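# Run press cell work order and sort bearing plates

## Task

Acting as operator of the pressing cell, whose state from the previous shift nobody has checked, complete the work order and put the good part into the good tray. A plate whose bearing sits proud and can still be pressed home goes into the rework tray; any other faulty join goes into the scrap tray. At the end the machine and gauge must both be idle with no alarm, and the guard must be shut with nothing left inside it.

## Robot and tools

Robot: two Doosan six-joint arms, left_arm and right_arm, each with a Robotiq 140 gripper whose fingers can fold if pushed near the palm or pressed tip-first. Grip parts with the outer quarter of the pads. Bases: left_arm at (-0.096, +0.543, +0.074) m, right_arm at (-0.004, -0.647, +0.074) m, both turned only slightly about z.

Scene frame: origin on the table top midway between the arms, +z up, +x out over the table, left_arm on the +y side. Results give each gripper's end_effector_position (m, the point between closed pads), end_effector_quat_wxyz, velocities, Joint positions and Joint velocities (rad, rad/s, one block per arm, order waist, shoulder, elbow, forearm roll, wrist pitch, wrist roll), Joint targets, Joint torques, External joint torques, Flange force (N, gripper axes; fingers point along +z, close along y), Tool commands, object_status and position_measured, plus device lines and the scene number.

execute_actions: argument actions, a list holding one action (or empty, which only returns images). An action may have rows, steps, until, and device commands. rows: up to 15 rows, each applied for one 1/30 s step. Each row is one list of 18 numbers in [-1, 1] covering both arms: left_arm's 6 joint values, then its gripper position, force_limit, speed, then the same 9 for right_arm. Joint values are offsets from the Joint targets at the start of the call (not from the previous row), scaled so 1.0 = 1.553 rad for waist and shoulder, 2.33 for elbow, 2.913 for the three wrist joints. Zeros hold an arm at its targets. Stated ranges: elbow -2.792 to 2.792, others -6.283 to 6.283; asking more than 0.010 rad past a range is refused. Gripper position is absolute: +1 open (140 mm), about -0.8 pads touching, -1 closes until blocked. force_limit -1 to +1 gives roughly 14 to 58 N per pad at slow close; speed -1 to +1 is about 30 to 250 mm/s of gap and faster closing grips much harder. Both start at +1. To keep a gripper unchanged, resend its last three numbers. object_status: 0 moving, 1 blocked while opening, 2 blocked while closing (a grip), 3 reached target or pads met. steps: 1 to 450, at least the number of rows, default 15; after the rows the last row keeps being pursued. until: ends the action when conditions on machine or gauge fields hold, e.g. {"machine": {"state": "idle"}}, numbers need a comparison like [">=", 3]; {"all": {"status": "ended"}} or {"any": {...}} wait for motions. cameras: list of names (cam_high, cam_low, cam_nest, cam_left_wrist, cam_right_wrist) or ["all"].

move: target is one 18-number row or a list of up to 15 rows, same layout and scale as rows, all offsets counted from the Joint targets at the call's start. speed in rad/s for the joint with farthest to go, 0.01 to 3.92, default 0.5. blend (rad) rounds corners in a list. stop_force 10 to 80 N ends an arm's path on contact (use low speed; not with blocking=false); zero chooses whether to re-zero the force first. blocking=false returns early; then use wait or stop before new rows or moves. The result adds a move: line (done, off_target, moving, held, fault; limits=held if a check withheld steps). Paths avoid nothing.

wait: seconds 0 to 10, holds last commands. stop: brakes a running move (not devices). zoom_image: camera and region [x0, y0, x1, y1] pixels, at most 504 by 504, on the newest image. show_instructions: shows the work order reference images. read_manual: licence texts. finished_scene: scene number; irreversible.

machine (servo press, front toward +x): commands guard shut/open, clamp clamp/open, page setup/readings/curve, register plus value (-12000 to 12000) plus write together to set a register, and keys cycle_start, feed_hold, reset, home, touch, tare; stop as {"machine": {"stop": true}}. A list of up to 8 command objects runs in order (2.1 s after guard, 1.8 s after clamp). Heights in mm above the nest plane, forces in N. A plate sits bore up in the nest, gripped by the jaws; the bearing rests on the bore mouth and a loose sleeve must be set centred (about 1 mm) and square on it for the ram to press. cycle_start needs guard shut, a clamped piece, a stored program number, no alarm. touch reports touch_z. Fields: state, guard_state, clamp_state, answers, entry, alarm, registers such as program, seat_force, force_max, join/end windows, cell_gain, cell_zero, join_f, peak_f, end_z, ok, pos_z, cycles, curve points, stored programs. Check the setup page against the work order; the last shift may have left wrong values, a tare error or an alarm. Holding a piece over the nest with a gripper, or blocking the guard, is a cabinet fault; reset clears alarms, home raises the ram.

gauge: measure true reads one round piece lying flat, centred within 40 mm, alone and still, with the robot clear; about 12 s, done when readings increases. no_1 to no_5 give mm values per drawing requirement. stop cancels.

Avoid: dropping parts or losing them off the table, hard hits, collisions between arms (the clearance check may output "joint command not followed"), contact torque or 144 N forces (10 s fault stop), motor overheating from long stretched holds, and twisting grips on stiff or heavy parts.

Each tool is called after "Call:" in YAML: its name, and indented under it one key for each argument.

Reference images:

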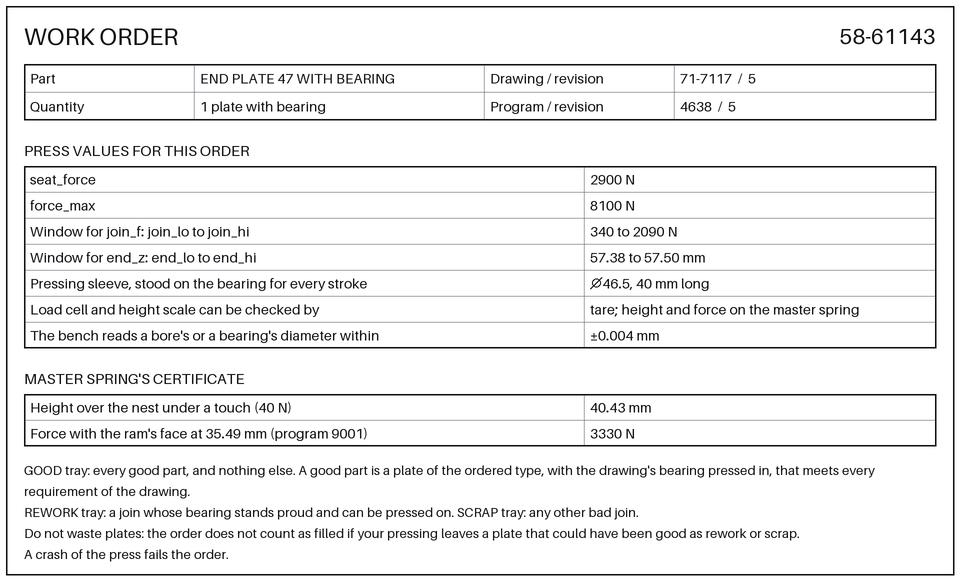

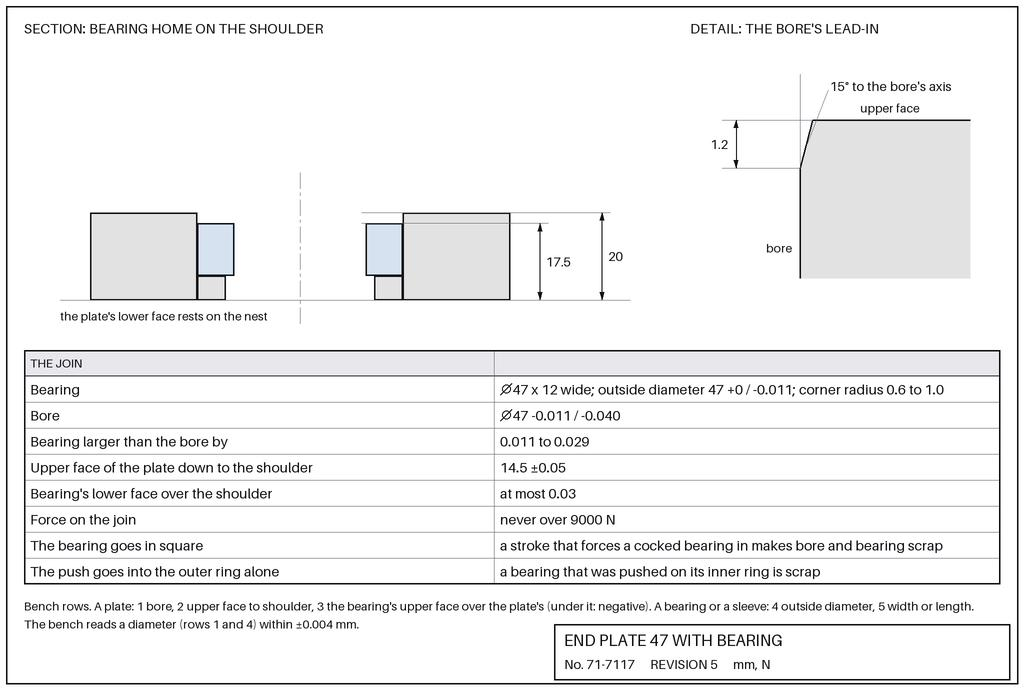

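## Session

Call:
execute_actions:
  actions: []

Call:
zoom_image:
  camera: "cam_high"
  region: [420, 100, 672, 400]

Call:
zoom_image:
  camera: "cam_nest"
  region: [120, 140, 500, 460]

Scene clock: 0.00 s.
left_arm: end_effector_position=(+0.3426, +0.5438, +0.4431) position_measured=3 object_status=3 end_effector_quat_wxyz=(-0.034, +0.999, +0.024, +0.018) | right_arm: end_effector_position=(+0.4333, -0.6676, +0.4431) position_measured=3 object_status=3 end_effector_quat_wxyz=(-0.033, +0.999, -0.001, +0.019)
Joint positions: left_arm=[-0.195 -0.211 1.886 0.073 1.442 1.383] | right_arm=[-0.195 -0.211 1.886 0.073 1.442 1.383]
Joint velocities: within noise
Joint torques (N m): no reading
External joint torques (N m): no reading
Flange force (N): no reading
Joint targets: left_arm=[-0.195 -0.211 1.886 0.073 1.442 1.383] | right_arm=[-0.195 -0.211 1.886 0.073 1.442 1.383]
Tool commands: left_gripper/position=+1.0 left_gripper/force_limit=+1.0 left_gripper/speed=+1.0 right_gripper/position=+1.0 right_gripper/force_limit=+1.0 right_gripper/speed=+1.0
machine.setup: program=+4638 ram_zero=+166.780 seat_force=+2900 force_max=+8100 join_lo=+0 join_hi=+12000 end_lo=+54.500 end_hi=+63.500 cell_gain=+0.486 cell_zero=-119 program_revision=+5 program_top=+57.500 stored1_number=+4638 stored1_revision=+5 stored2_number=+9001 stored2_revision=+1 stored3_number=+3029 stored3_revision=+2 stored4_number=+3400 stored4_revision=+3 stored5_number=+1144 stored5_revision=+6
machine: state=done guard_state=shut clamp_state=clamped guard_answer=taken clamp_answer=taken page=setup entry=no_entry entries=0 alarm=no_alarm queue=idle queue_left=0
gauge: message=nothing_yet readings=0 no_1=0.000 no_2=0.000 no_3=0.000 no_4=0.000 no_5=0.000

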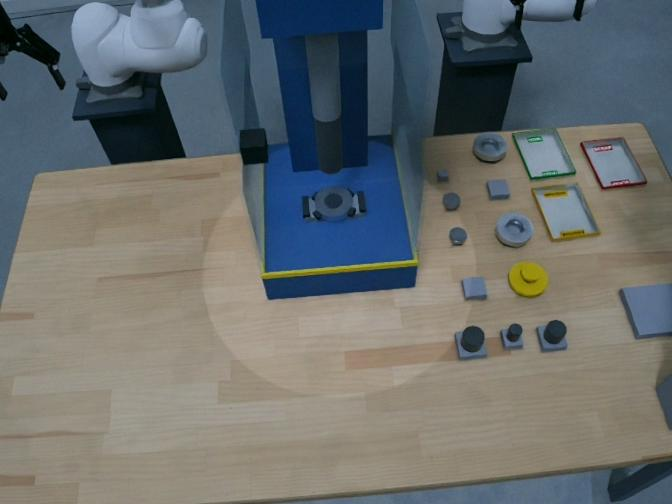

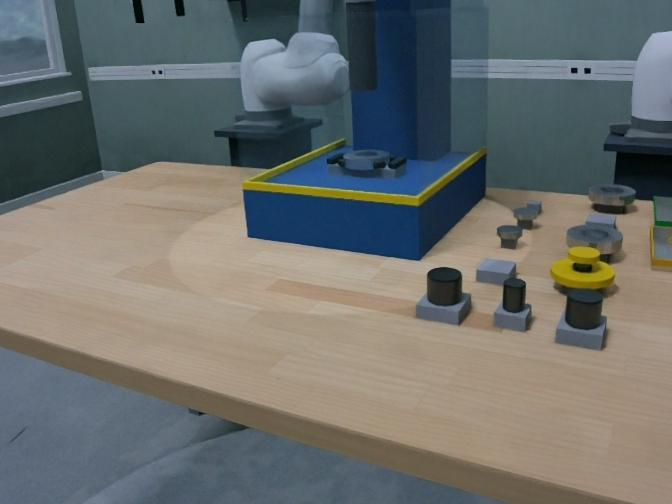

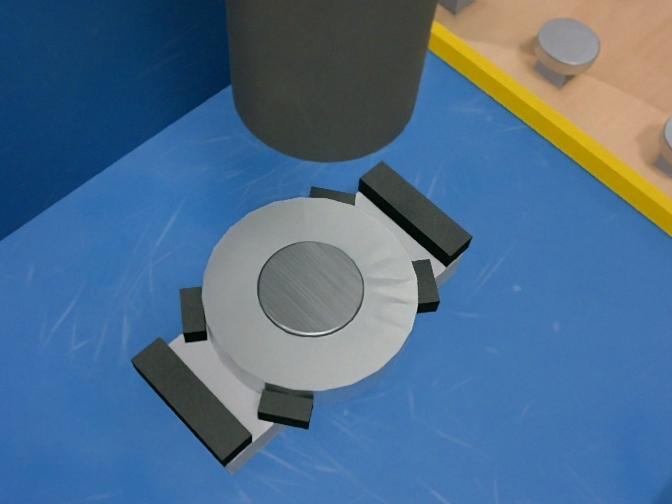

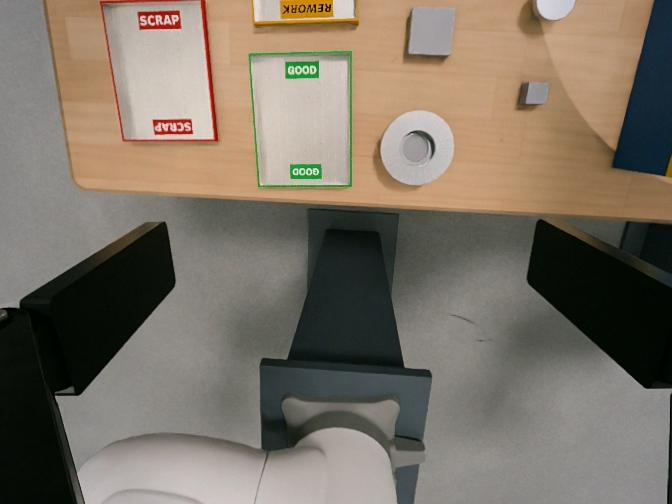

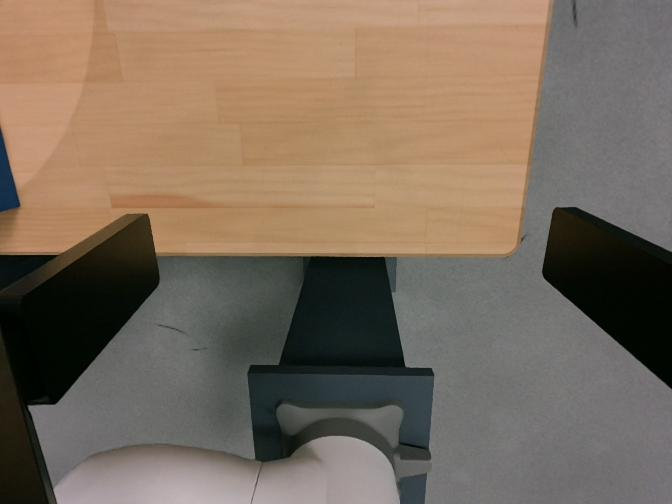

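Scaled by 1.680 from the camera's 672x504 image, which has a finer 960x720 frame.

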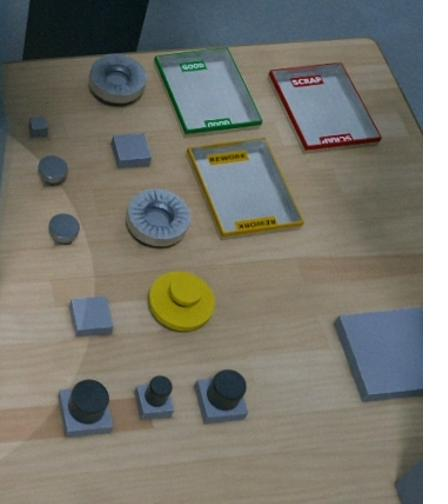

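Scaled by 1.326 from the camera's 672x504 image, which has a finer 960x720 frame.

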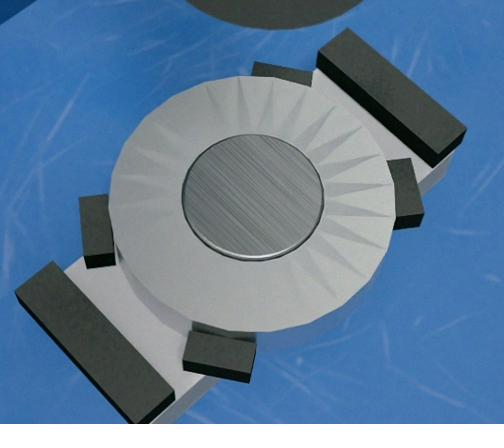

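Call:
execute_actions:
  actions:
    - {"machine":[{"tare":true,"page":"readings"}],"steps":10}

Call:
execute_actions:
  actions:
    - {"machine":[{"guard":"open","page":"setup"}],"steps":5}

Scene clock: 10.40 s.
left_arm: end_effector_position=(+0.3426, +0.5438, +0.4431) position_measured=3 object_status=3 end_effector_quat_wxyz=(-0.034, +0.999, +0.024, +0.018) | right_arm: end_effector_position=(+0.4333, -0.6676, +0.4431) position_measured=3 object_status=3 end_effector_quat_wxyz=(-0.033, +0.999, -0.001, +0.019)
Joint positions: left_arm=[-0.195 -0.211 1.886 0.073 1.442 1.383] | right_arm=[-0.195 -0.211 1.886 0.073 1.442 1.383]
Joint torques (N m): left_arm=[0.68 -19.65 -43.43 4.47 -0.07 -0.17] | right_arm=[0.11 -19.63 -41.05 4.51 -0.2 -0.18]
External joint torques (N m): left_arm=[-0.69 -0.81 1.53 0 -0.05 0.16] | right_arm=[-0.02 -0.55 -0.28 -0.09 0.09 0.17]
Flange force (N): left_arm=[-3.6 1.0 2.3] | right_arm=[-0.5 -0.5 -0.8]
Joint targets: left_arm=[-0.195 -0.211 1.886 0.073 1.442 1.383] | right_arm=[-0.195 -0.211 1.886 0.073 1.442 1.383]
Tool commands: left_gripper/position=+1.0 left_gripper/force_limit=+1.0 left_gripper/speed=+1.0 right_gripper/position=+1.0 right_gripper/force_limit=+1.0 right_gripper/speed=+1.0
machine.readings: force=+0 touch_z=+0.000 join_f=+0 peak_f=+773 end_z=+61.556 ok=+0 pos_z=+153.220 cycles=+1
machine: state=done guard_state=shut clamp_state=clamped guard_answer=taken clamp_answer=taken page=readings entry=taken entries=1 alarm=no_alarm queue=done queue_left=0
gauge: message=nothing_yet readings=0 no_1=0.000 no_2=0.000 no_3=0.000 no_4=0.000 no_5=0.000

Scene clock: 10.77 s.
left_arm: end_effector_position=(+0.3426, +0.5438, +0.4431) position_measured=3 object_status=3 end_effector_quat_wxyz=(-0.034, +0.999, +0.024, +0.018) | right_arm: end_effector_position=(+0.4333, -0.6676, +0.4431) position_measured=3 object_status=3 end_effector_quat_wxyz=(-0.033, +0.999, -0.001, +0.019)
Joint positions: left_arm=[-0.195 -0.211 1.886 0.073 1.442 1.383] | right_arm=[-0.195 -0.211 1.886 0.073 1.442 1.383]
Joint torques (N m): left_arm=[0.7 -19.45 -43.3 4.38 0.01 -0.14] | right_arm=[0.22 -19.73 -41.05 4.48 -0.26 -0.18]
External joint torques (N m): left_arm=[-0.69 -0.93 1.38 0.1 -0.13 0.14] | right_arm=[-0.19 -0.3 -0.14 -0.08 0.15 0.18]
Flange force (N): left_arm=[-3.6 1.1 2.1] | right_arm=[-0.4 0.0 -0.6]
Joint targets: left_arm=[-0.195 -0.211 1.886 0.073 1.442 1.383] | right_arm=[-0.195 -0.211 1.886 0.073 1.442 1.383]
Tool commands: left_gripper/position=+1.0 left_gripper/force_limit=+1.0 left_gripper/speed=+1.0 right_gripper/position=+1.0 right_gripper/force_limit=+1.0 right_gripper/speed=+1.0
machine.setup: program=+4638 ram_zero=+166.780 seat_force=+2900 force_max=+8100 join_lo=+0 join_hi=+12000 end_lo=+54.500 end_hi=+63.500 cell_gain=+0.486 cell_zero=-119 program_revision=+5 program_top=+57.500 stored1_number=+4638 stored1_revision=+5 stored2_number=+9001 stored2_revision=+1 stored3_number=+3029 stored3_revision=+2 stored4_number=+3400 stored4_revision=+3 stored5_number=+1144 stored5_revision=+6
machine: state=done guard_state=between clamp_state=clamped guard_answer=taken clamp_answer=taken page=setup entry=taken entries=1 alarm=no_alarm queue=running queue_left=0
gauge: message=nothing_yet readings=0 no_1=0.000 no_2=0.000 no_3=0.000 no_4=0.000 no_5=0.000

Call:
move:
  target: [0.0615,0.35,-0.0211,-0.34,-0.06,-0.8,0.5,0,0,0,0,0,0,0,0,1,1,1]
  speed: 1.2

Call:
execute_actions:
  actions:
    - {"machine":[{"page":"curve"},{"clamp":"open"}],"steps":5}
  cameras: ["cam_high"]

Scene clock: 43.00 s.
left_arm: end_effector_position=(+0.5336, +0.3024, +0.2822) position_measured=66 object_status=3 end_effector_quat_wxyz=(-0.011, +0.105, +0.902, -0.420) | right_arm: end_effector_position=(+0.4333, -0.6676, +0.4431) position_measured=3 object_status=3 end_effector_quat_wxyz=(-0.033, +0.999, -0.001, +0.019)
Joint positions: left_arm=[-0.099 0.333 1.837 -0.917 1.267 -0.947] | right_arm=[-0.195 -0.211 1.886 0.073 1.442 1.383]
Joint torques (N m): left_arm=[0.49 -66.07 -33.45 0.51 1.28 -0.15] | right_arm=[0.01 -19.65 -41.18 4.53 -0.25 -0.15]
External joint torques (N m): left_arm=[-0.43 -0.01 1.11 -0.05 -0.2 0.12] | right_arm=[0.06 -0.75 -0.28 -0.1 0.14 0.15]
Flange force (N): left_arm=[2.2 0.0 1.7] | right_arm=[-0.9 -0.6 -0.9]
Joint targets: left_arm=[-0.099 0.333 1.837 -0.917 1.267 -0.947] | right_arm=[-0.195 -0.211 1.886 0.073 1.442 1.383]
machine.setup: program=+4638 ram_zero=+166.780 seat_force=+2900 force_max=+8100 join_lo=+0 join_hi=+12000 end_lo=+54.500 end_hi=+63.500 cell_gain=+0.486 cell_zero=-119 program_revision=+5 program_top=+57.500 stored1_number=+4638 stored1_revision=+5 stored2_number=+9001 stored2_revision=+1 stored3_number=+3029 stored3_revision=+2 stored4_number=+3400 stored4_revision=+3 stored5_number=+1144 stored5_revision=+6
machine: state=done guard_state=open clamp_state=clamped guard_answer=taken clamp_answer=taken page=setup entry=taken entries=1 alarm=no_alarm queue=done queue_left=0
gauge: message=nothing_yet readings=0 no_1=0.000 no_2=0.000 no_3=0.000 no_4=0.000 no_5=0.000
move: done

Scene clock: 43.37 s.
left_arm: end_effector_position=(+0.5335, +0.3024, +0.2821) position_measured=66 object_status=3 end_effector_quat_wxyz=(-0.011, +0.105, +0.902, -0.420) | right_arm: end_effector_position=(+0.4333, -0.6676, +0.4431) position_measured=3 object_status=3 end_effector_quat_wxyz=(-0.033, +0.999, -0.001, +0.019)
Joint positions: left_arm=[-0.099 0.333 1.837 -0.917 1.267 -0.947] | right_arm=[-0.195 -0.211 1.886 0.073 1.442 1.383]
Joint torques (N m): left_arm=[0.24 -66.11 -33.37 0.51 1.18 -0.22] | right_arm=[-0.08 -19.46 -40.91 4.53 -0.25 -0.23]
External joint torques (N m): left_arm=[-0.17 0.09 0.89 -0.05 -0.11 0.18] | right_arm=[-0.11 -0.18 -0.38 -0.12 0.13 0.23]
Flange force (N): left_arm=[1.8 0.4 1.2] | right_arm=[0.2 -0.3 -0.9]
Joint targets: left_arm=[-0.099 0.333 1.837 -0.917 1.267 -0.947] | right_arm=[-0.195 -0.211 1.886 0.073 1.442 1.383]
Tool commands: left_gripper/position=+0.5 left_gripper/force_limit=+0.0 left_gripper/speed=+0.0 right_gripper/position=+1.0 right_gripper/force_limit=+1.0 right_gripper/speed=+1.0
machine.curve: curve1_z=+71.200 curve1_f=+3 curve2_z=+69.243 curve2_f=+72 curve3_z=+67.286 curve3_f=+255 curve4_z=+65.329 curve4_f=+441 curve5_z=+63.371 curve5_f=+603 curve6_z=+61.414 curve6_f=+0 curve7_z=+59.457 curve7_f=+0 curve8_z=+57.500 curve8_f=+0
machine: state=idle guard_state=open clamp_state=between guard_answer=taken clamp_answer=taken page=curve entry=taken entries=1 alarm=no_alarm queue=running queue_left=0
gauge: message=nothing_yet readings=0 no_1=0.000 no_2=0.000 no_3=0.000 no_4=0.000 no_5=0.000
Images, in order (width x height): cam_high 672x504.

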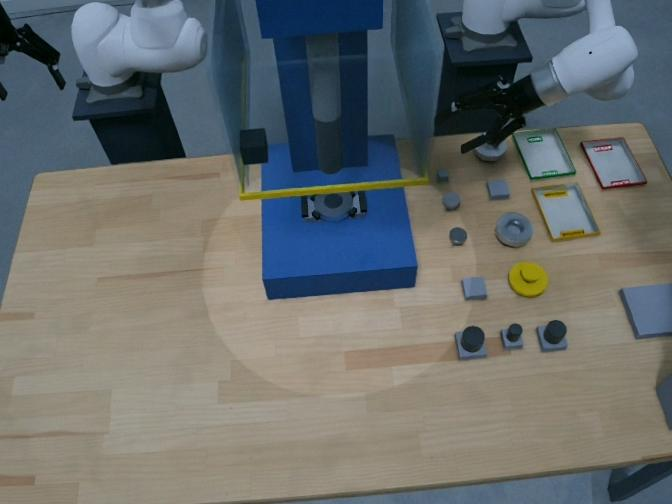

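Call:
move:
  target:
    - [0.0151,0.0911,-0.0054,-0.0874,-0.0153,-0.5290,0.5,0,0,0,0,0,0,0,0,1,1,1]
    - [-0.1828,0.1559,-0.0127,-0.1641,-0.0959,-0.5227,0.5,0,0,0,0,0,0,0,0,1,1,1]
    - [-0.2227,0.1598,-0.0259,-0.1721,-0.1089,-0.5351,0.5,0,0,0,0,0,0,0,0,1,1,1]
  speed: [0.7,0.35,0.15]
  blend: [0.03,0.02,0]
  cameras: ["cam_left_wrist","cam_nest"]

Scene clock: 58.50 s.
left_arm: end_effector_position=(+0.5991, +0.0125, +0.1832) position_measured=66 object_status=3 end_effector_quat_wxyz=(+0.354, +0.612, -0.613, +0.354) | right_arm: end_effector_position=(+0.4333, -0.6676, +0.4431) position_measured=3 object_status=3 end_effector_quat_wxyz=(-0.033, +0.999, -0.001, +0.019)
Joint positions: left_arm=[-0.445 0.581 1.776 -1.419 0.95 -2.506] | right_arm=[-0.195 -0.211 1.886 0.073 1.442 1.383]
Joint torques (N m): left_arm=[0.92 -84.74 -28.32 -1.02 1.54 -0.16] | right_arm=[-0.09 -19.6 -41.01 4.5 -0.23 -0.15]
External joint torques (N m): left_arm=[-1.03 0.8 0.88 -0.09 -0.13 0.16] | right_arm=[-0.05 0.05 -0.25 -0.09 0.1 0.15]
Flange force (N): left_arm=[-0.9 1.8 1.7] | right_arm=[0.4 -0.2 -0.6]
Joint targets: left_arm=[-0.445 0.581 1.776 -1.419 0.950 -2.506] | right_arm=[-0.195 -0.211 1.886 0.073 1.442 1.383]
machine.curve: curve1_z=+71.200 curve1_f=+3 curve2_z=+69.243 curve2_f=+72 curve3_z=+67.286 curve3_f=+255 curve4_z=+65.329 curve4_f=+441 curve5_z=+63.371 curve5_f=+603 curve6_z=+61.414 curve6_f=+0 curve7_z=+59.457 curve7_f=+0 curve8_z=+57.500 curve8_f=+0
machine: state=idle guard_state=open clamp_state=open guard_answer=taken clamp_answer=taken page=curve entry=taken entries=1 alarm=no_alarm queue=done queue_left=0
gauge: message=nothing_yet readings=0 no_1=0.000 no_2=0.000 no_3=0.000 no_4=0.000 no_5=0.000
move: done
Images, in order (width x height): cam_nest 672x504, cam_left_wrist 672x504.

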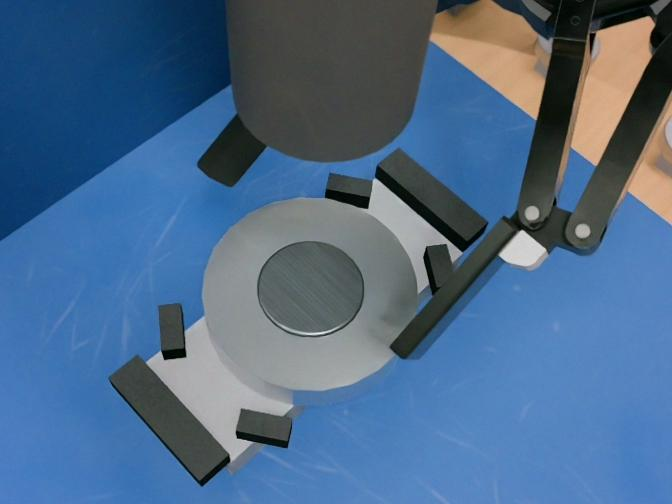

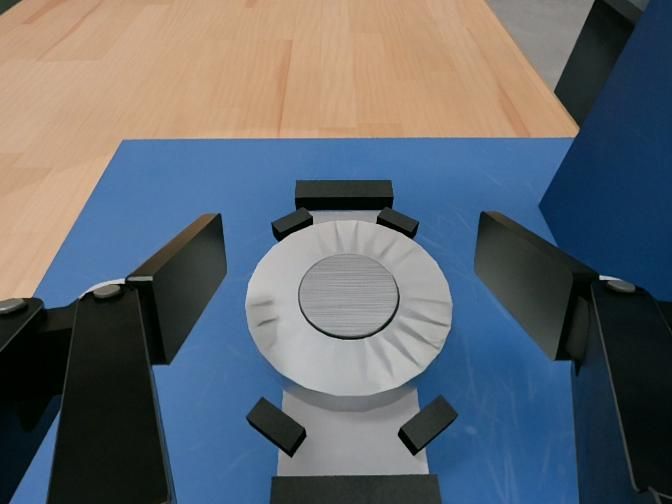

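Call:
move:
  target:
    - [0,0.0274,0.0049,-0.0131,-0.0027,0.0227,0.5,0,0,0,0,0,0,0,0,1,1,1]
    - [0,0.0274,0.0049,-0.0131,-0.0027,0.0227,-1,0.3,-1,0,0,0,0,0,0,1,1,1]
  speed: [0.07,0.1]
  cameras: ["cam_left_wrist","cam_nest"]

Scene clock: 70.13 s.
left_arm: end_effector_position=(+0.5990, +0.0126, +0.1473) position_measured=86 object_status=0 end_effector_quat_wxyz=(+0.353, +0.612, -0.613, +0.354) | right_arm: end_effector_position=(+0.4333, -0.6676, +0.4431) position_measured=3 object_status=3 end_effector_quat_wxyz=(-0.033, +0.999, -0.001, +0.019)
Joint positions: left_arm=[-0.445 0.624 1.788 -1.457 0.942 -2.44] | right_arm=[-0.195 -0.211 1.886 0.073 1.442 1.383]
Joint torques (N m): left_arm=[-3.92 -77.89 -22.58 0.04 0.79 -0.34] | right_arm=[0.01 -19.54 -41.16 4.5 -0.24 -0.19]
External joint torques (N m): left_arm=[3.6 -7.61 -2.92 -1.2 0.76 0.34] | right_arm=[-0.1 -0.51 -0.18 -0.09 0.12 0.19]
Flange force (N): left_arm=[4.6 1.5 -8.7] | right_arm=[-0.6 -0.3 -0.6]
Joint targets: left_arm=[-0.445 0.624 1.788 -1.457 0.942 -2.440] | right_arm=[-0.195 -0.211 1.886 0.073 1.442 1.383]
machine.curve: curve1_z=+71.200 curve1_f=+3 curve2_z=+69.243 curve2_f=+72 curve3_z=+67.286 curve3_f=+255 curve4_z=+65.329 curve4_f=+441 curve5_z=+63.371 curve5_f=+603 curve6_z=+61.414 curve6_f=+0 curve7_z=+59.457 curve7_f=+0 curve8_z=+57.500 curve8_f=+0
machine: state=idle guard_state=open clamp_state=open guard_answer=taken clamp_answer=taken page=curve entry=taken entries=1 alarm=no_alarm queue=done queue_left=0
gauge: message=nothing_yet readings=0 no_1=0.000 no_2=0.000 no_3=0.000 no_4=0.000 no_5=0.000
move: done
Images, in order (width x height): cam_nest 672x504, cam_left_wrist 672x504.

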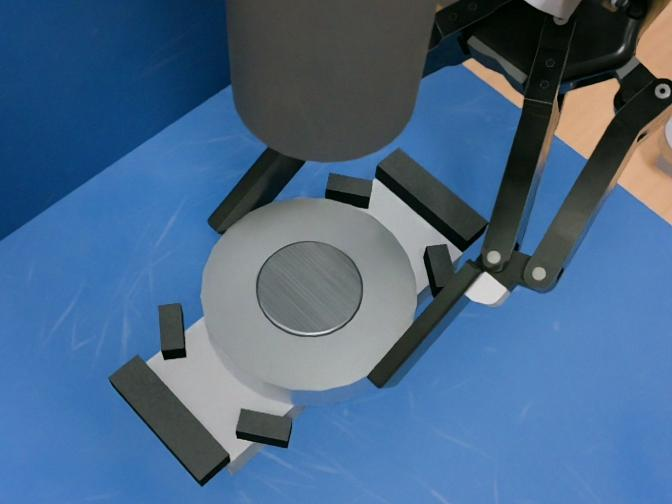

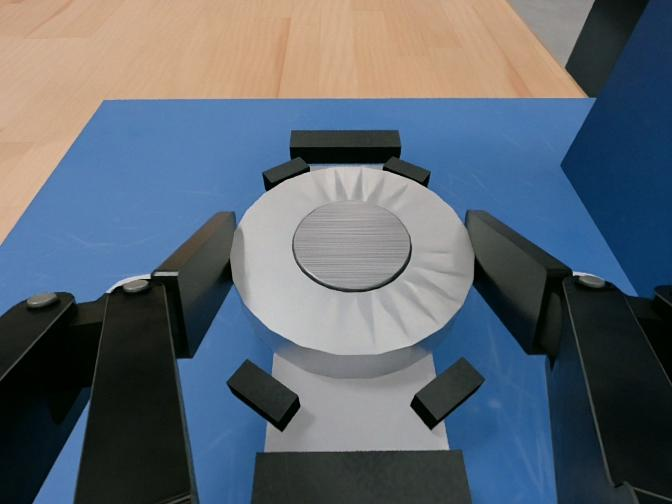

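Call:
move:
  target:
    - [0,-0.0274,-0.0049,0.0131,0.0027,-0.0227,-1,0.3,-1,0,0,0,0,0,0,1,1,1]
    - [0.0399,-0.0507,0.0048,0.0305,0.0175,-0.0260,-1,0.3,-1,0,0,0,0,0,0,1,1,1]
    - [0.2379,-0.0963,0.0156,0.0979,0.0962,-0.0165,-1,0.3,-1,0,0,0,0,0,0,1,1,1]
    - [0.3664,-0.1900,0.1850,-0.5784,-0.1679,0.2983,-1,0.3,-1,0,0,0,0,0,0,1,1,1]
    - [0.3664,0.0264,0.0079,-0.5784,-0.1940,0.2983,-1,0.3,-1,0,0,0,0,0,0,1,1,1]
    - [0.3664,0.0676,0.0090,-0.5784,-0.1713,0.2983,-1,0.3,-1,0,0,0,0,0,0,1,1,1]
  speed: [0.06,0.25,0.35,0.7,0.35,0.1]
  blend: [0.005,0.02,0.05,0.05,0.02,0]
  cameras: ["cam_left_wrist"]

Call:
move:
  target: [0,0.0130,0.0003,0,0.0075,0,-1,0.3,-1,0,0,0,0,0,0,1,1,1]
  speed: 0.015
  stop_force: 10
  cameras: ["cam_left_wrist"]

Scene clock: 86.47 s.
left_arm: end_effector_position=(+0.8984, +0.7659, +0.0629) position_measured=86 object_status=2 end_effector_quat_wxyz=(-0.047, +0.862, +0.081, +0.498) | right_arm: end_effector_position=(+0.4333, -0.6676, +0.4431) position_measured=3 object_status=3 end_effector_quat_wxyz=(-0.033, +0.999, -0.001, +0.019)
Joint positions: left_arm=[0.124 0.729 1.809 -3.142 0.443 -1.571] | right_arm=[-0.195 -0.211 1.886 0.073 1.442 1.383]
Joint torques (N m): left_arm=[0.99 -99.45 -29.33 -2.32 3.94 -0.17] | right_arm=[-0.05 -19.85 -41.06 4.5 -0.24 -0.19]
External joint torques (N m): left_arm=[-0.78 4.34 2.94 -0.15 -1.53 0.17] | right_arm=[0.07 -0.72 -0.36 -0.08 0.13 0.19]
Flange force (N): left_arm=[-3.5 1.8 1.6] | right_arm=[-0.7 -0.7 -1.0]
Joint targets: left_arm=[0.124 0.729 1.809 -3.142 0.443 -1.571] | right_arm=[-0.195 -0.211 1.886 0.073 1.442 1.383]
machine.curve: curve1_z=+71.200 curve1_f=+3 curve2_z=+69.243 curve2_f=+72 curve3_z=+67.286 curve3_f=+255 curve4_z=+65.329 curve4_f=+441 curve5_z=+63.371 curve5_f=+603 curve6_z=+61.414 curve6_f=+0 curve7_z=+59.457 curve7_f=+0 curve8_z=+57.500 curve8_f=+0
machine: state=idle guard_state=open clamp_state=open guard_answer=taken clamp_answer=taken page=curve entry=taken entries=1 alarm=no_alarm queue=done queue_left=0
gauge: message=nothing_yet readings=0 no_1=0.000 no_2=0.000 no_3=0.000 no_4=0.000 no_5=0.000
move: done
Images, in order (width x height): cam_left_wrist 672x504.

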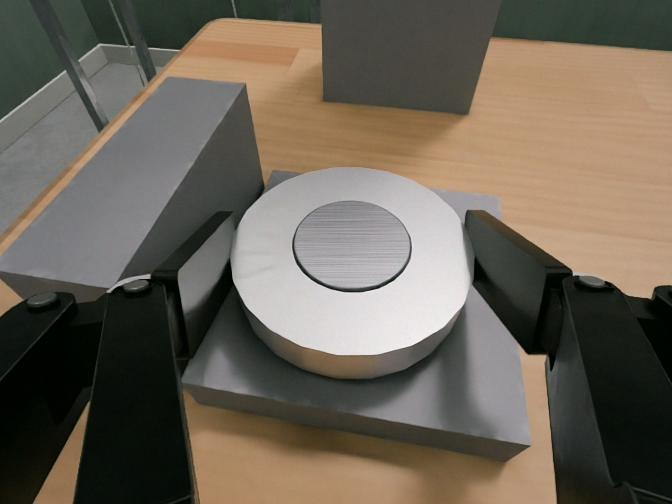

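Scene clock: 88.27 s.
left_arm: end_effector_position=(+0.8984, +0.7659, +0.0526) position_measured=86 object_status=2 end_effector_quat_wxyz=(-0.047, +0.862, +0.081, +0.498) | right_arm: end_effector_position=(+0.4333, -0.6676, +0.4431) position_measured=3 object_status=3 end_effector_quat_wxyz=(-0.033, +0.999, -0.001, +0.019)
Joint positions: left_arm=[0.124 0.743 1.809 -3.142 0.459 -1.571] | right_arm=[-0.195 -0.211 1.886 0.073 1.442 1.383]
Joint torques (N m): left_arm=[0.65 -85.51 -23.25 -2.5 0.2 -0.46] | right_arm=[-0.03 -20.13 -40.98 4.54 -0.22 -0.18]
External joint torques (N m): left_arm=[-0.46 -10.27 -2.56 0.09 2.21 0.46] | right_arm=[0.05 0.23 -0.28 -0.13 0.11 0.18]
Flange force (N): left_arm=[6.3 1.5 -11.3] | right_arm=[0.8 -0.5 -0.6]
Joint targets: left_arm=[0.124 0.743 1.809 -3.142 0.459 -1.571] | right_arm=[-0.195 -0.211 1.886 0.073 1.442 1.383]
machine.curve: curve1_z=+71.200 curve1_f=+3 curve2_z=+69.243 curve2_f=+72 curve3_z=+67.286 curve3_f=+255 curve4_z=+65.329 curve4_f=+441 curve5_z=+63.371 curve5_f=+603 curve6_z=+61.414 curve6_f=+0 curve7_z=+59.457 curve7_f=+0 curve8_z=+57.500 curve8_f=+0
machine: state=idle guard_state=open clamp_state=open guard_answer=taken clamp_answer=taken page=curve entry=taken entries=1 alarm=no_alarm queue=done queue_left=0
gauge: message=nothing_yet readings=0 no_1=0.000 no_2=0.000 no_3=0.000 no_4=0.000 no_5=0.000
move: contact (left_arm)
Images, in order (width x height): cam_left_wrist 672x504.

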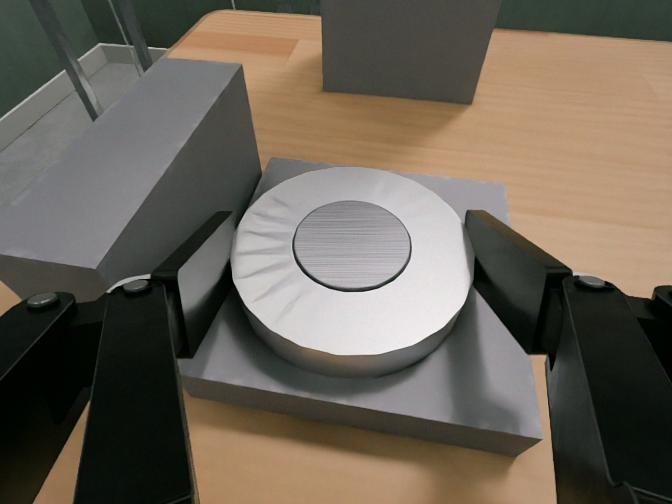

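Call:
move:
  target:
    - [0,0,0,0,0,0,0.46,0,0,0,0,0,0,0,0,1,1,1]
    - [0,-0.2666,0.1760,0,0,0,0.46,0,0,0,0,0,0,0,0,1,1,1]
  speed: [0.3,0.4]

Call:
execute_actions:
  actions:
    - {"gauge":{"measure":true},"machine":{"page":"setup","register":"join_lo","value":340,"write":true},"steps":1}

Call:
move:
  target: [-0.197,0.0934,-0.0026,0,0.0474,0,0.46,0,0,0,0,0,0,0,0,1,1,1]
  speed: 0.4
  cameras: ["cam_left_wrist"]

Scene clock: 97.37 s.
left_arm: end_effector_position=(+0.6855, +0.7257, +0.1851) position_measured=71 object_status=3 end_effector_quat_wxyz=(-0.047, +0.861, +0.081, +0.500) | right_arm: end_effector_position=(+0.4333, -0.6676, +0.4431) position_measured=3 object_status=3 end_effector_quat_wxyz=(-0.033, +0.999, -0.001, +0.019)
Joint positions: left_arm=[0.124 0.329 2.219 -3.142 0.459 -1.571] | right_arm=[-0.195 -0.211 1.886 0.073 1.442 1.383]
Joint torques (N m): left_arm=[0.6 -59.29 -26.73 -2.31 2.62 -0.22] | right_arm=[-0.29 -19.8 -41.08 4.58 -0.26 -0.15]
External joint torques (N m): left_arm=[-0.41 -0.03 0.88 -0.11 -0.22 0.22] | right_arm=[0.35 0.05 -0.14 -0.17 0.14 0.15]
Flange force (N): left_arm=[-0.6 1.8 -1.4] | right_arm=[0.4 -1.1 -0.4]
Joint targets: left_arm=[0.124 0.329 2.219 -3.142 0.459 -1.571] | right_arm=[-0.195 -0.211 1.886 0.073 1.442 1.383]
machine.curve: curve1_z=+71.200 curve1_f=+3 curve2_z=+69.243 curve2_f=+72 curve3_z=+67.286 curve3_f=+255 curve4_z=+65.329 curve4_f=+441 curve5_z=+63.371 curve5_f=+603 curve6_z=+61.414 curve6_f=+0 curve7_z=+59.457 curve7_f=+0 curve8_z=+57.500 curve8_f=+0
machine: state=idle guard_state=open clamp_state=open guard_answer=taken clamp_answer=taken page=curve entry=taken entries=1 alarm=no_alarm queue=done queue_left=0
gauge: message=nothing_yet readings=0 no_1=0.000 no_2=0.000 no_3=0.000 no_4=0.000 no_5=0.000
move: done

Scene clock: 97.60 s.
left_arm: end_effector_position=(+0.6855, +0.7257, +0.1852) position_measured=71 object_status=3 end_effector_quat_wxyz=(-0.047, +0.861, +0.081, +0.500) | right_arm: end_effector_position=(+0.4333, -0.6676, +0.4431) position_measured=3 object_status=3 end_effector_quat_wxyz=(-0.033, +0.999, -0.001, +0.019)
Joint positions: left_arm=[0.124 0.329 2.219 -3.142 0.459 -1.571] | right_arm=[-0.195 -0.211 1.886 0.073 1.442 1.383]
Joint torques (N m): left_arm=[0.63 -58.92 -26.99 -2.24 2.74 -0.18] | right_arm=[-0.37 -20.2 -41 4.55 -0.21 -0.19]
External joint torques (N m): left_arm=[-0.65 -0.32 1.07 -0.17 -0.33 0.18] | right_arm=[0.32 0.68 -0.19 -0.14 0.09 0.18]
Flange force (N): left_arm=[-0.4 2.5 -2.2] | right_arm=[1.6 -1.0 -0.3]
Joint targets: left_arm=[0.124 0.329 2.219 -3.142 0.459 -1.571] | right_arm=[-0.195 -0.211 1.886 0.073 1.442 1.383]
Tool commands: left_gripper/position=+0.46 left_gripper/force_limit=+0.0 left_gripper/speed=+0.0 right_gripper/position=+1.0 right_gripper/force_limit=+1.0 right_gripper/speed=+1.0
machine.setup: program=+4638 ram_zero=+166.780 seat_force=+2900 force_max=+8100 join_lo=+340 join_hi=+12000 end_lo=+54.500 end_hi=+63.500 cell_gain=+0.486 cell_zero=-119 program_revision=+5 program_top=+57.500 stored1_number=+4638 stored1_revision=+5 stored2_number=+9001 stored2_revision=+1 stored3_number=+3029 stored3_revision=+2 stored4_number=+3400 stored4_revision=+3 stored5_number=+1144 stored5_revision=+6
machine: state=idle guard_state=open clamp_state=open guard_answer=taken clamp_answer=taken page=setup entry=taken entries=2 alarm=no_alarm queue=done queue_left=0
gauge: state=busy message=measure_taken readings=0 no_1=0.000 no_2=0.000 no_3=0.000 no_4=0.000 no_5=0.000

Scene clock: 98.73 s.
left_arm: end_effector_position=(+0.7195, +0.4800, +0.1110) position_measured=71 object_status=3 end_effector_quat_wxyz=(+0.030, +0.863, -0.052, +0.501) | right_arm: end_effector_position=(+0.4333, -0.6676, +0.4431) position_measured=3 object_status=3 end_effector_quat_wxyz=(-0.033, +0.999, -0.001, +0.019)
Joint positions: left_arm=[-0.182 0.474 2.213 -3.142 0.597 -1.571] | right_arm=[-0.195 -0.211 1.886 0.073 1.442 1.383]
Joint torques (N m): left_arm=[1.14 -67.75 -21.6 -1.8 2.57 -0.17] | right_arm=[0.13 -19.87 -40.93 4.55 -0.29 -0.19]
External joint torques (N m): left_arm=[-0.95 -0.08 0.87 -0.09 -0.18 0.17] | right_arm=[-0.19 0.29 -0.24 -0.15 0.17 0.18]
Flange force (N): left_arm=[-0.5 2.4 -1.5] | right_arm=[0.7 0.1 -0.7]
Joint targets: left_arm=[-0.182 0.474 2.213 -3.142 0.597 -1.571] | right_arm=[-0.195 -0.211 1.886 0.073 1.442 1.383]
machine.setup: program=+4638 ram_zero=+166.780 seat_force=+2900 force_max=+8100 join_lo=+340 join_hi=+12000 end_lo=+54.500 end_hi=+63.500 cell_gain=+0.486 cell_zero=-119 program_revision=+5 program_top=+57.500 stored1_number=+4638 stored1_revision=+5 stored2_number=+9001 stored2_revision=+1 stored3_number=+3029 stored3_revision=+2 stored4_number=+3400 stored4_revision=+3 stored5_number=+1144 stored5_revision=+6
machine: state=idle guard_state=open clamp_state=open guard_answer=taken clamp_answer=taken page=setup entry=taken entries=2 alarm=no_alarm queue=done queue_left=0
gauge: state=busy message=measure_taken readings=0 no_1=0.000 no_2=0.000 no_3=0.000 no_4=0.000 no_5=0.000
move: done
Images, in order (width x height): cam_left_wrist 672x504.

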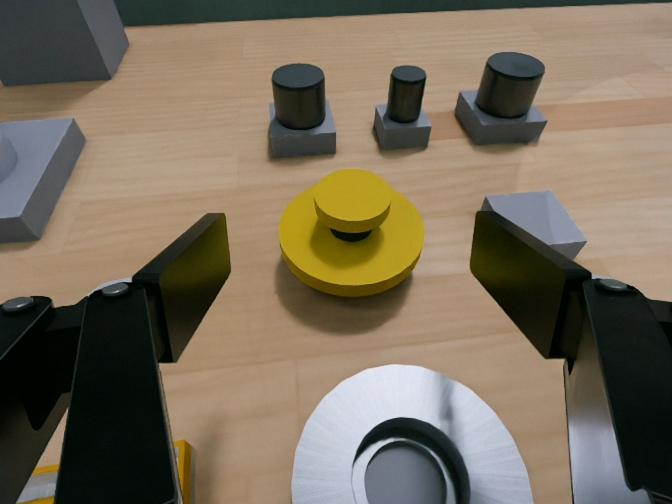

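Call:
execute_actions:
  actions:
    - {"machine":[{"register":"join_hi","value":2090,"write":true},{"register":"end_lo","value":57.38,"write":true},{"register":"end_hi","value":57.50,"write":true}],"steps":150,"until":{"all":{"status":"ended"}}}
  cameras: ["cam_left_wrist"]

Scene clock: 138.60 s.
left_arm: end_effector_position=(+0.7195, +0.4800, +0.1110) position_measured=71 object_status=3 end_effector_quat_wxyz=(+0.030, +0.863, -0.052, +0.501) | right_arm: end_effector_position=(+0.4333, -0.6676, +0.4431) position_measured=3 object_status=3 end_effector_quat_wxyz=(-0.033, +0.999, -0.001, +0.019)
Joint positions: left_arm=[-0.182 0.474 2.213 -3.142 0.597 -1.571] | right_arm=[-0.195 -0.211 1.886 0.073 1.442 1.383]
Joint torques (N m): left_arm=[0.33 -68.44 -21.54 -1.79 2.66 -0.15] | right_arm=[0.26 -19.77 -41.04 4.56 -0.2 -0.19]
External joint torques (N m): left_arm=[-0.39 0.68 1.03 -0.07 -0.28 0.15] | right_arm=[-0.31 0.21 -0.21 -0.15 0.08 0.19]
Flange force (N): left_arm=[-1.3 1.2 -0.5] | right_arm=[0.6 0.3 -0.5]
Joint targets: left_arm=[-0.182 0.474 2.213 -3.142 0.597 -1.571] | right_arm=[-0.195 -0.211 1.886 0.073 1.442 1.383]
Tool commands: left_gripper/position=+0.46 left_gripper/force_limit=+0.0 left_gripper/speed=+0.0 right_gripper/position=+1.0 right_gripper/force_limit=+1.0 right_gripper/speed=+1.0
machine.setup: program=+4638 ram_zero=+166.780 seat_force=+2900 force_max=+8100 join_lo=+340 join_hi=+2090 end_lo=+57.380 end_hi=+57.500 cell_gain=+0.486 cell_zero=-119 program_revision=+5 program_top=+57.500 stored1_number=+4638 stored1_revision=+5 stored2_number=+9001 stored2_revision=+1 stored3_number=+3029 stored3_revision=+2 stored4_number=+3400 stored4_revision=+3 stored5_number=+1144 stored5_revision=+6
machine: state=idle guard_state=open clamp_state=open guard_answer=taken clamp_answer=taken page=setup entry=taken entries=5 alarm=no_alarm queue=done queue_left=0
gauge: message=measure_taken readings=1 no_1=0.000 no_2=0.000 no_3=1.552 no_4=0.000 no_5=0.000
Images, in order (width x height): cam_left_wrist 672x504.

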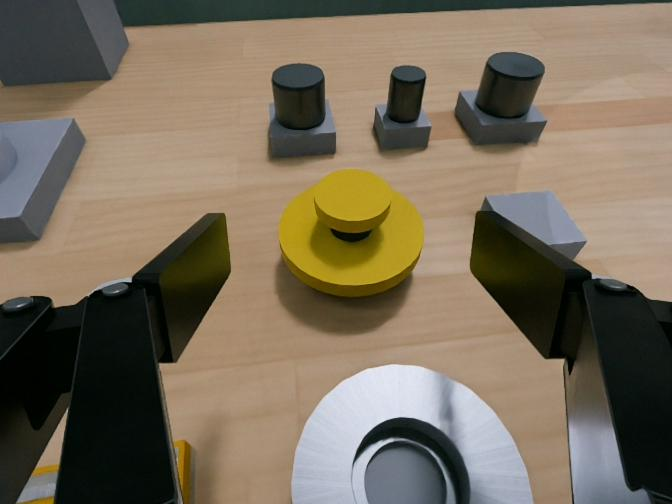

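Call:
move:
  target:
    - [-0.0039,0.03,0.0,0,0.0030,0,0.46,0.3,-1,0,0,0,0,0,0,1,1,1]
    - [-0.0039,0.1056,-0.0584,0,0.0079,0,0.46,0.3,-1,0,0,0,0,0,0,1,1,1]
  speed: [0.15,0.12]
  blend: [0.01,0]
  cameras: ["cam_left_wrist","cam_low"]

Scene clock: 147.43 s.
left_arm: end_effector_position=(+0.7899, +0.4661, +0.0493) position_measured=71 object_status=3 end_effector_quat_wxyz=(+0.031, +0.864, -0.054, +0.499) | right_arm: end_effector_position=(+0.4333, -0.6676, +0.4431) position_measured=3 object_status=3 end_effector_quat_wxyz=(-0.033, +0.999, -0.001, +0.019)
Joint positions: left_arm=[-0.188 0.638 2.077 -3.142 0.62 -1.571] | right_arm=[-0.195 -0.211 1.886 0.073 1.442 1.383]
Joint torques (N m): left_arm=[0.8 -81 -20.33 -1.73 2.63 -0.14] | right_arm=[-0.06 -19.89 -40.88 4.57 -0.24 -0.19]
External joint torques (N m): left_arm=[-0.83 0.14 0.86 -0.03 -0.26 0.14] | right_arm=[-0.02 0.31 -0.42 -0.16 0.12 0.19]
Flange force (N): left_arm=[-0.4 1.7 -1.2] | right_arm=[1.1 -0.3 -0.8]
Joint targets: left_arm=[-0.188 0.638 2.077 -3.142 0.620 -1.571] | right_arm=[-0.195 -0.211 1.886 0.073 1.442 1.383]
machine.setup: program=+4638 ram_zero=+166.780 seat_force=+2900 force_max=+8100 join_lo=+340 join_hi=+2090 end_lo=+57.380 end_hi=+57.500 cell_gain=+0.486 cell_zero=-119 program_revision=+5 program_top=+57.500 stored1_number=+4638 stored1_revision=+5 stored2_number=+9001 stored2_revision=+1 stored3_number=+3029 stored3_revision=+2 stored4_number=+3400 stored4_revision=+3 stored5_number=+1144 stored5_revision=+6
machine: state=idle guard_state=open clamp_state=open guard_answer=taken clamp_answer=taken page=setup entry=taken entries=5 alarm=no_alarm queue=done queue_left=0
gauge: message=measure_taken readings=1 no_1=0.000 no_2=0.000 no_3=1.552 no_4=0.000 no_5=0.000
move: done
Images, in order (width x height): cam_low 672x504, cam_left_wrist 672x504.

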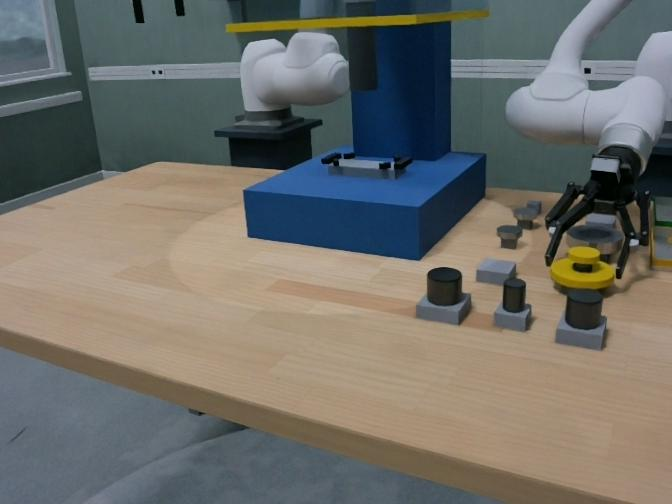

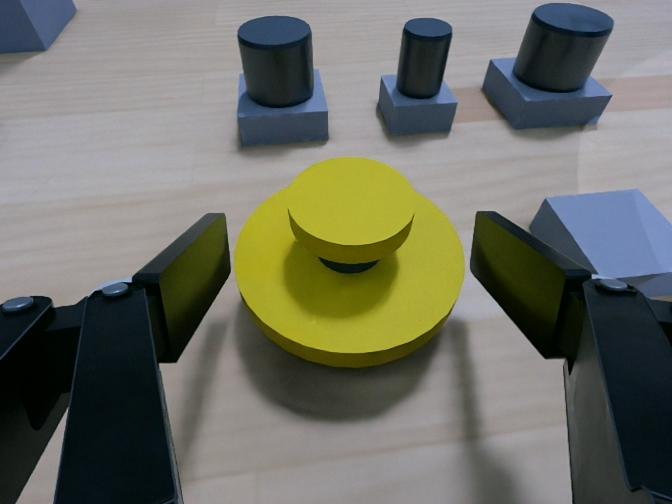

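Call:
zoom_image:
  camera: "cam_low"
  region: [500, 140, 672, 312]

Call:
execute_actions:
  actions:
    - {"rows":[[0,0,0,0,0,0,-1,0.3,-1,0,0,0,0,0,0,1,1,1]],"steps":60}
  cameras: ["cam_left_wrist","cam_low"]

Scaled by 2.930 from the camera's 672x504 image, which has a finer 960x720 frame.

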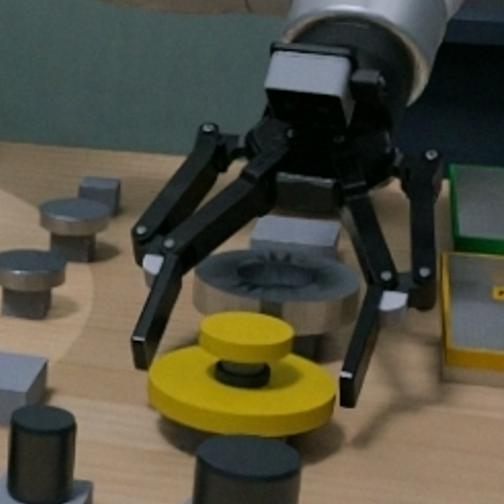

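Scene clock: 157.00 s.
left_arm: end_effector_position=(+0.7899, +0.4661, +0.0493) position_measured=86 object_status=2 end_effector_quat_wxyz=(+0.031, +0.864, -0.054, +0.499) | right_arm: end_effector_position=(+0.4333, -0.6676, +0.4431) position_measured=3 object_status=3 end_effector_quat_wxyz=(-0.033, +0.999, -0.001, +0.019)
Joint positions: left_arm=[-0.188 0.638 2.077 -3.142 0.62 -1.571] | right_arm=[-0.195 -0.211 1.886 0.073 1.442 1.383]
Joint torques (N m): left_arm=[-0.66 -70.95 -20.23 -1.57 0.23 -0.48] | right_arm=[-0.09 -19.75 -41.27 4.56 -0.21 -0.16]
External joint torques (N m): left_arm=[0.77 -10.06 0.79 -0.19 2.14 0.48] | right_arm=[0.13 -0.36 0 -0.15 0.1 0.16]
Flange force (N): left_arm=[5.7 0.4 -17.0] | right_arm=[-0.5 -0.7 -0.3]
Joint targets: left_arm=[-0.188 0.638 2.077 -3.142 0.620 -1.571] | right_arm=[-0.195 -0.211 1.886 0.073 1.442 1.383]
machine.setup: program=+4638 ram_zero=+166.780 seat_force=+2900 force_max=+8100 join_lo=+340 join_hi=+2090 end_lo=+57.380 end_hi=+57.500 cell_gain=+0.486 cell_zero=-119 program_revision=+5 program_top=+57.500 stored1_number=+4638 stored1_revision=+5 stored2_number=+9001 stored2_revision=+1 stored3_number=+3029 stored3_revision=+2 stored4_number=+3400 stored4_revision=+3 stored5_number=+1144 stored5_revision=+6
machine: state=idle guard_state=open clamp_state=open guard_answer=taken clamp_answer=taken page=setup entry=taken entries=5 alarm=no_alarm queue=done queue_left=0
gauge: message=measure_taken readings=1 no_1=0.000 no_2=0.000 no_3=1.552 no_4=0.000 no_5=0.000
Images, in order (width x height): cam_low 672x504, cam_left_wrist 672x504.

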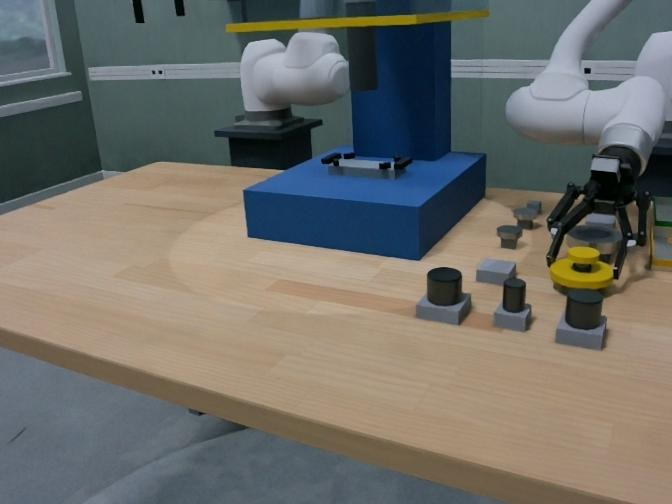

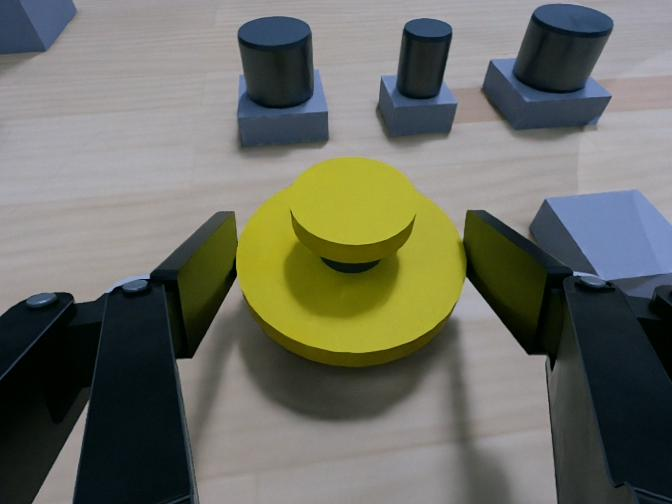

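Call:
move:
  target:
    - [0,-0.03,0.0166,0,-0.0022,0,-1,0.3,-1,0,0,0,0,0,0,1,1,1]
    - [0,-0.1056,0.0584,0,-0.0079,0,-1,0.3,-1,0,0,0,0,0,0,1,1,1]
  speed: [0.04,0.15]
  blend: [0.005,0]
  cameras: ["cam_left_wrist","cam_low"]

Scene clock: 165.50 s.
left_arm: end_effector_position=(+0.7191, +0.4750, +0.1109) position_measured=86 object_status=2 end_effector_quat_wxyz=(+0.031, +0.863, -0.054, +0.501) | right_arm: end_effector_position=(+0.4333, -0.6676, +0.4431) position_measured=3 object_status=3 end_effector_quat_wxyz=(-0.033, +0.999, -0.001, +0.019)
Joint positions: left_arm=[-0.188 0.474 2.213 -3.142 0.597 -1.571] | right_arm=[-0.195 -0.211 1.886 0.073 1.442 1.383]
Joint torques (N m): left_arm=[0.95 -73.92 -25.82 -1.74 5.07 -0.22] | right_arm=[0.22 -19.69 -41.09 4.55 -0.23 -0.18]
External joint torques (N m): left_arm=[-1.17 6.25 5.15 -0.12 -2.68 0.21] | right_arm=[-0.32 0.14 -0.16 -0.14 0.11 0.18]
Flange force (N): left_arm=[-6.8 3.0 2.1] | right_arm=[0.4 0.3 -0.5]
Joint targets: left_arm=[-0.188 0.474 2.213 -3.142 0.597 -1.571] | right_arm=[-0.195 -0.211 1.886 0.073 1.442 1.383]
machine.setup: program=+4638 ram_zero=+166.780 seat_force=+2900 force_max=+8100 join_lo=+340 join_hi=+2090 end_lo=+57.380 end_hi=+57.500 cell_gain=+0.486 cell_zero=-119 program_revision=+5 program_top=+57.500 stored1_number=+4638 stored1_revision=+5 stored2_number=+9001 stored2_revision=+1 stored3_number=+3029 stored3_revision=+2 stored4_number=+3400 stored4_revision=+3 stored5_number=+1144 stored5_revision=+6
machine: state=idle guard_state=open clamp_state=open guard_answer=taken clamp_answer=taken page=setup entry=taken entries=5 alarm=no_alarm queue=done queue_left=0
gauge: message=measure_taken readings=1 no_1=0.000 no_2=0.000 no_3=1.552 no_4=0.000 no_5=0.000
move: done
Images, in order (width x height): cam_low 672x504, cam_left_wrist 672x504.

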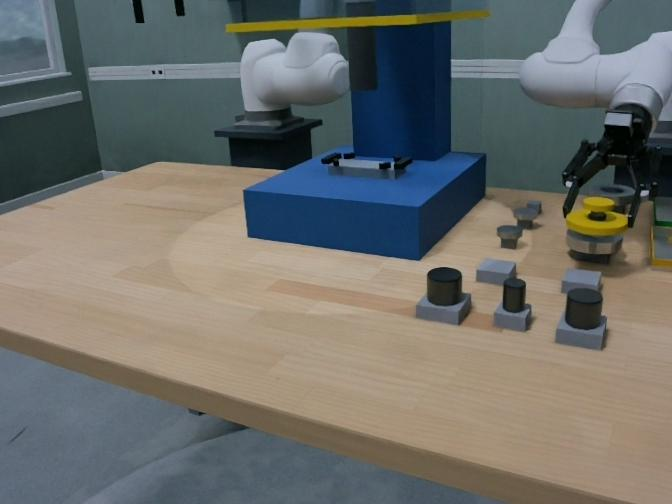

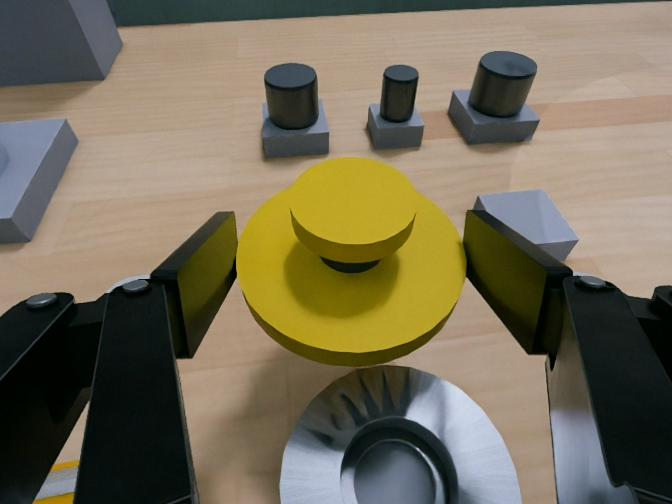

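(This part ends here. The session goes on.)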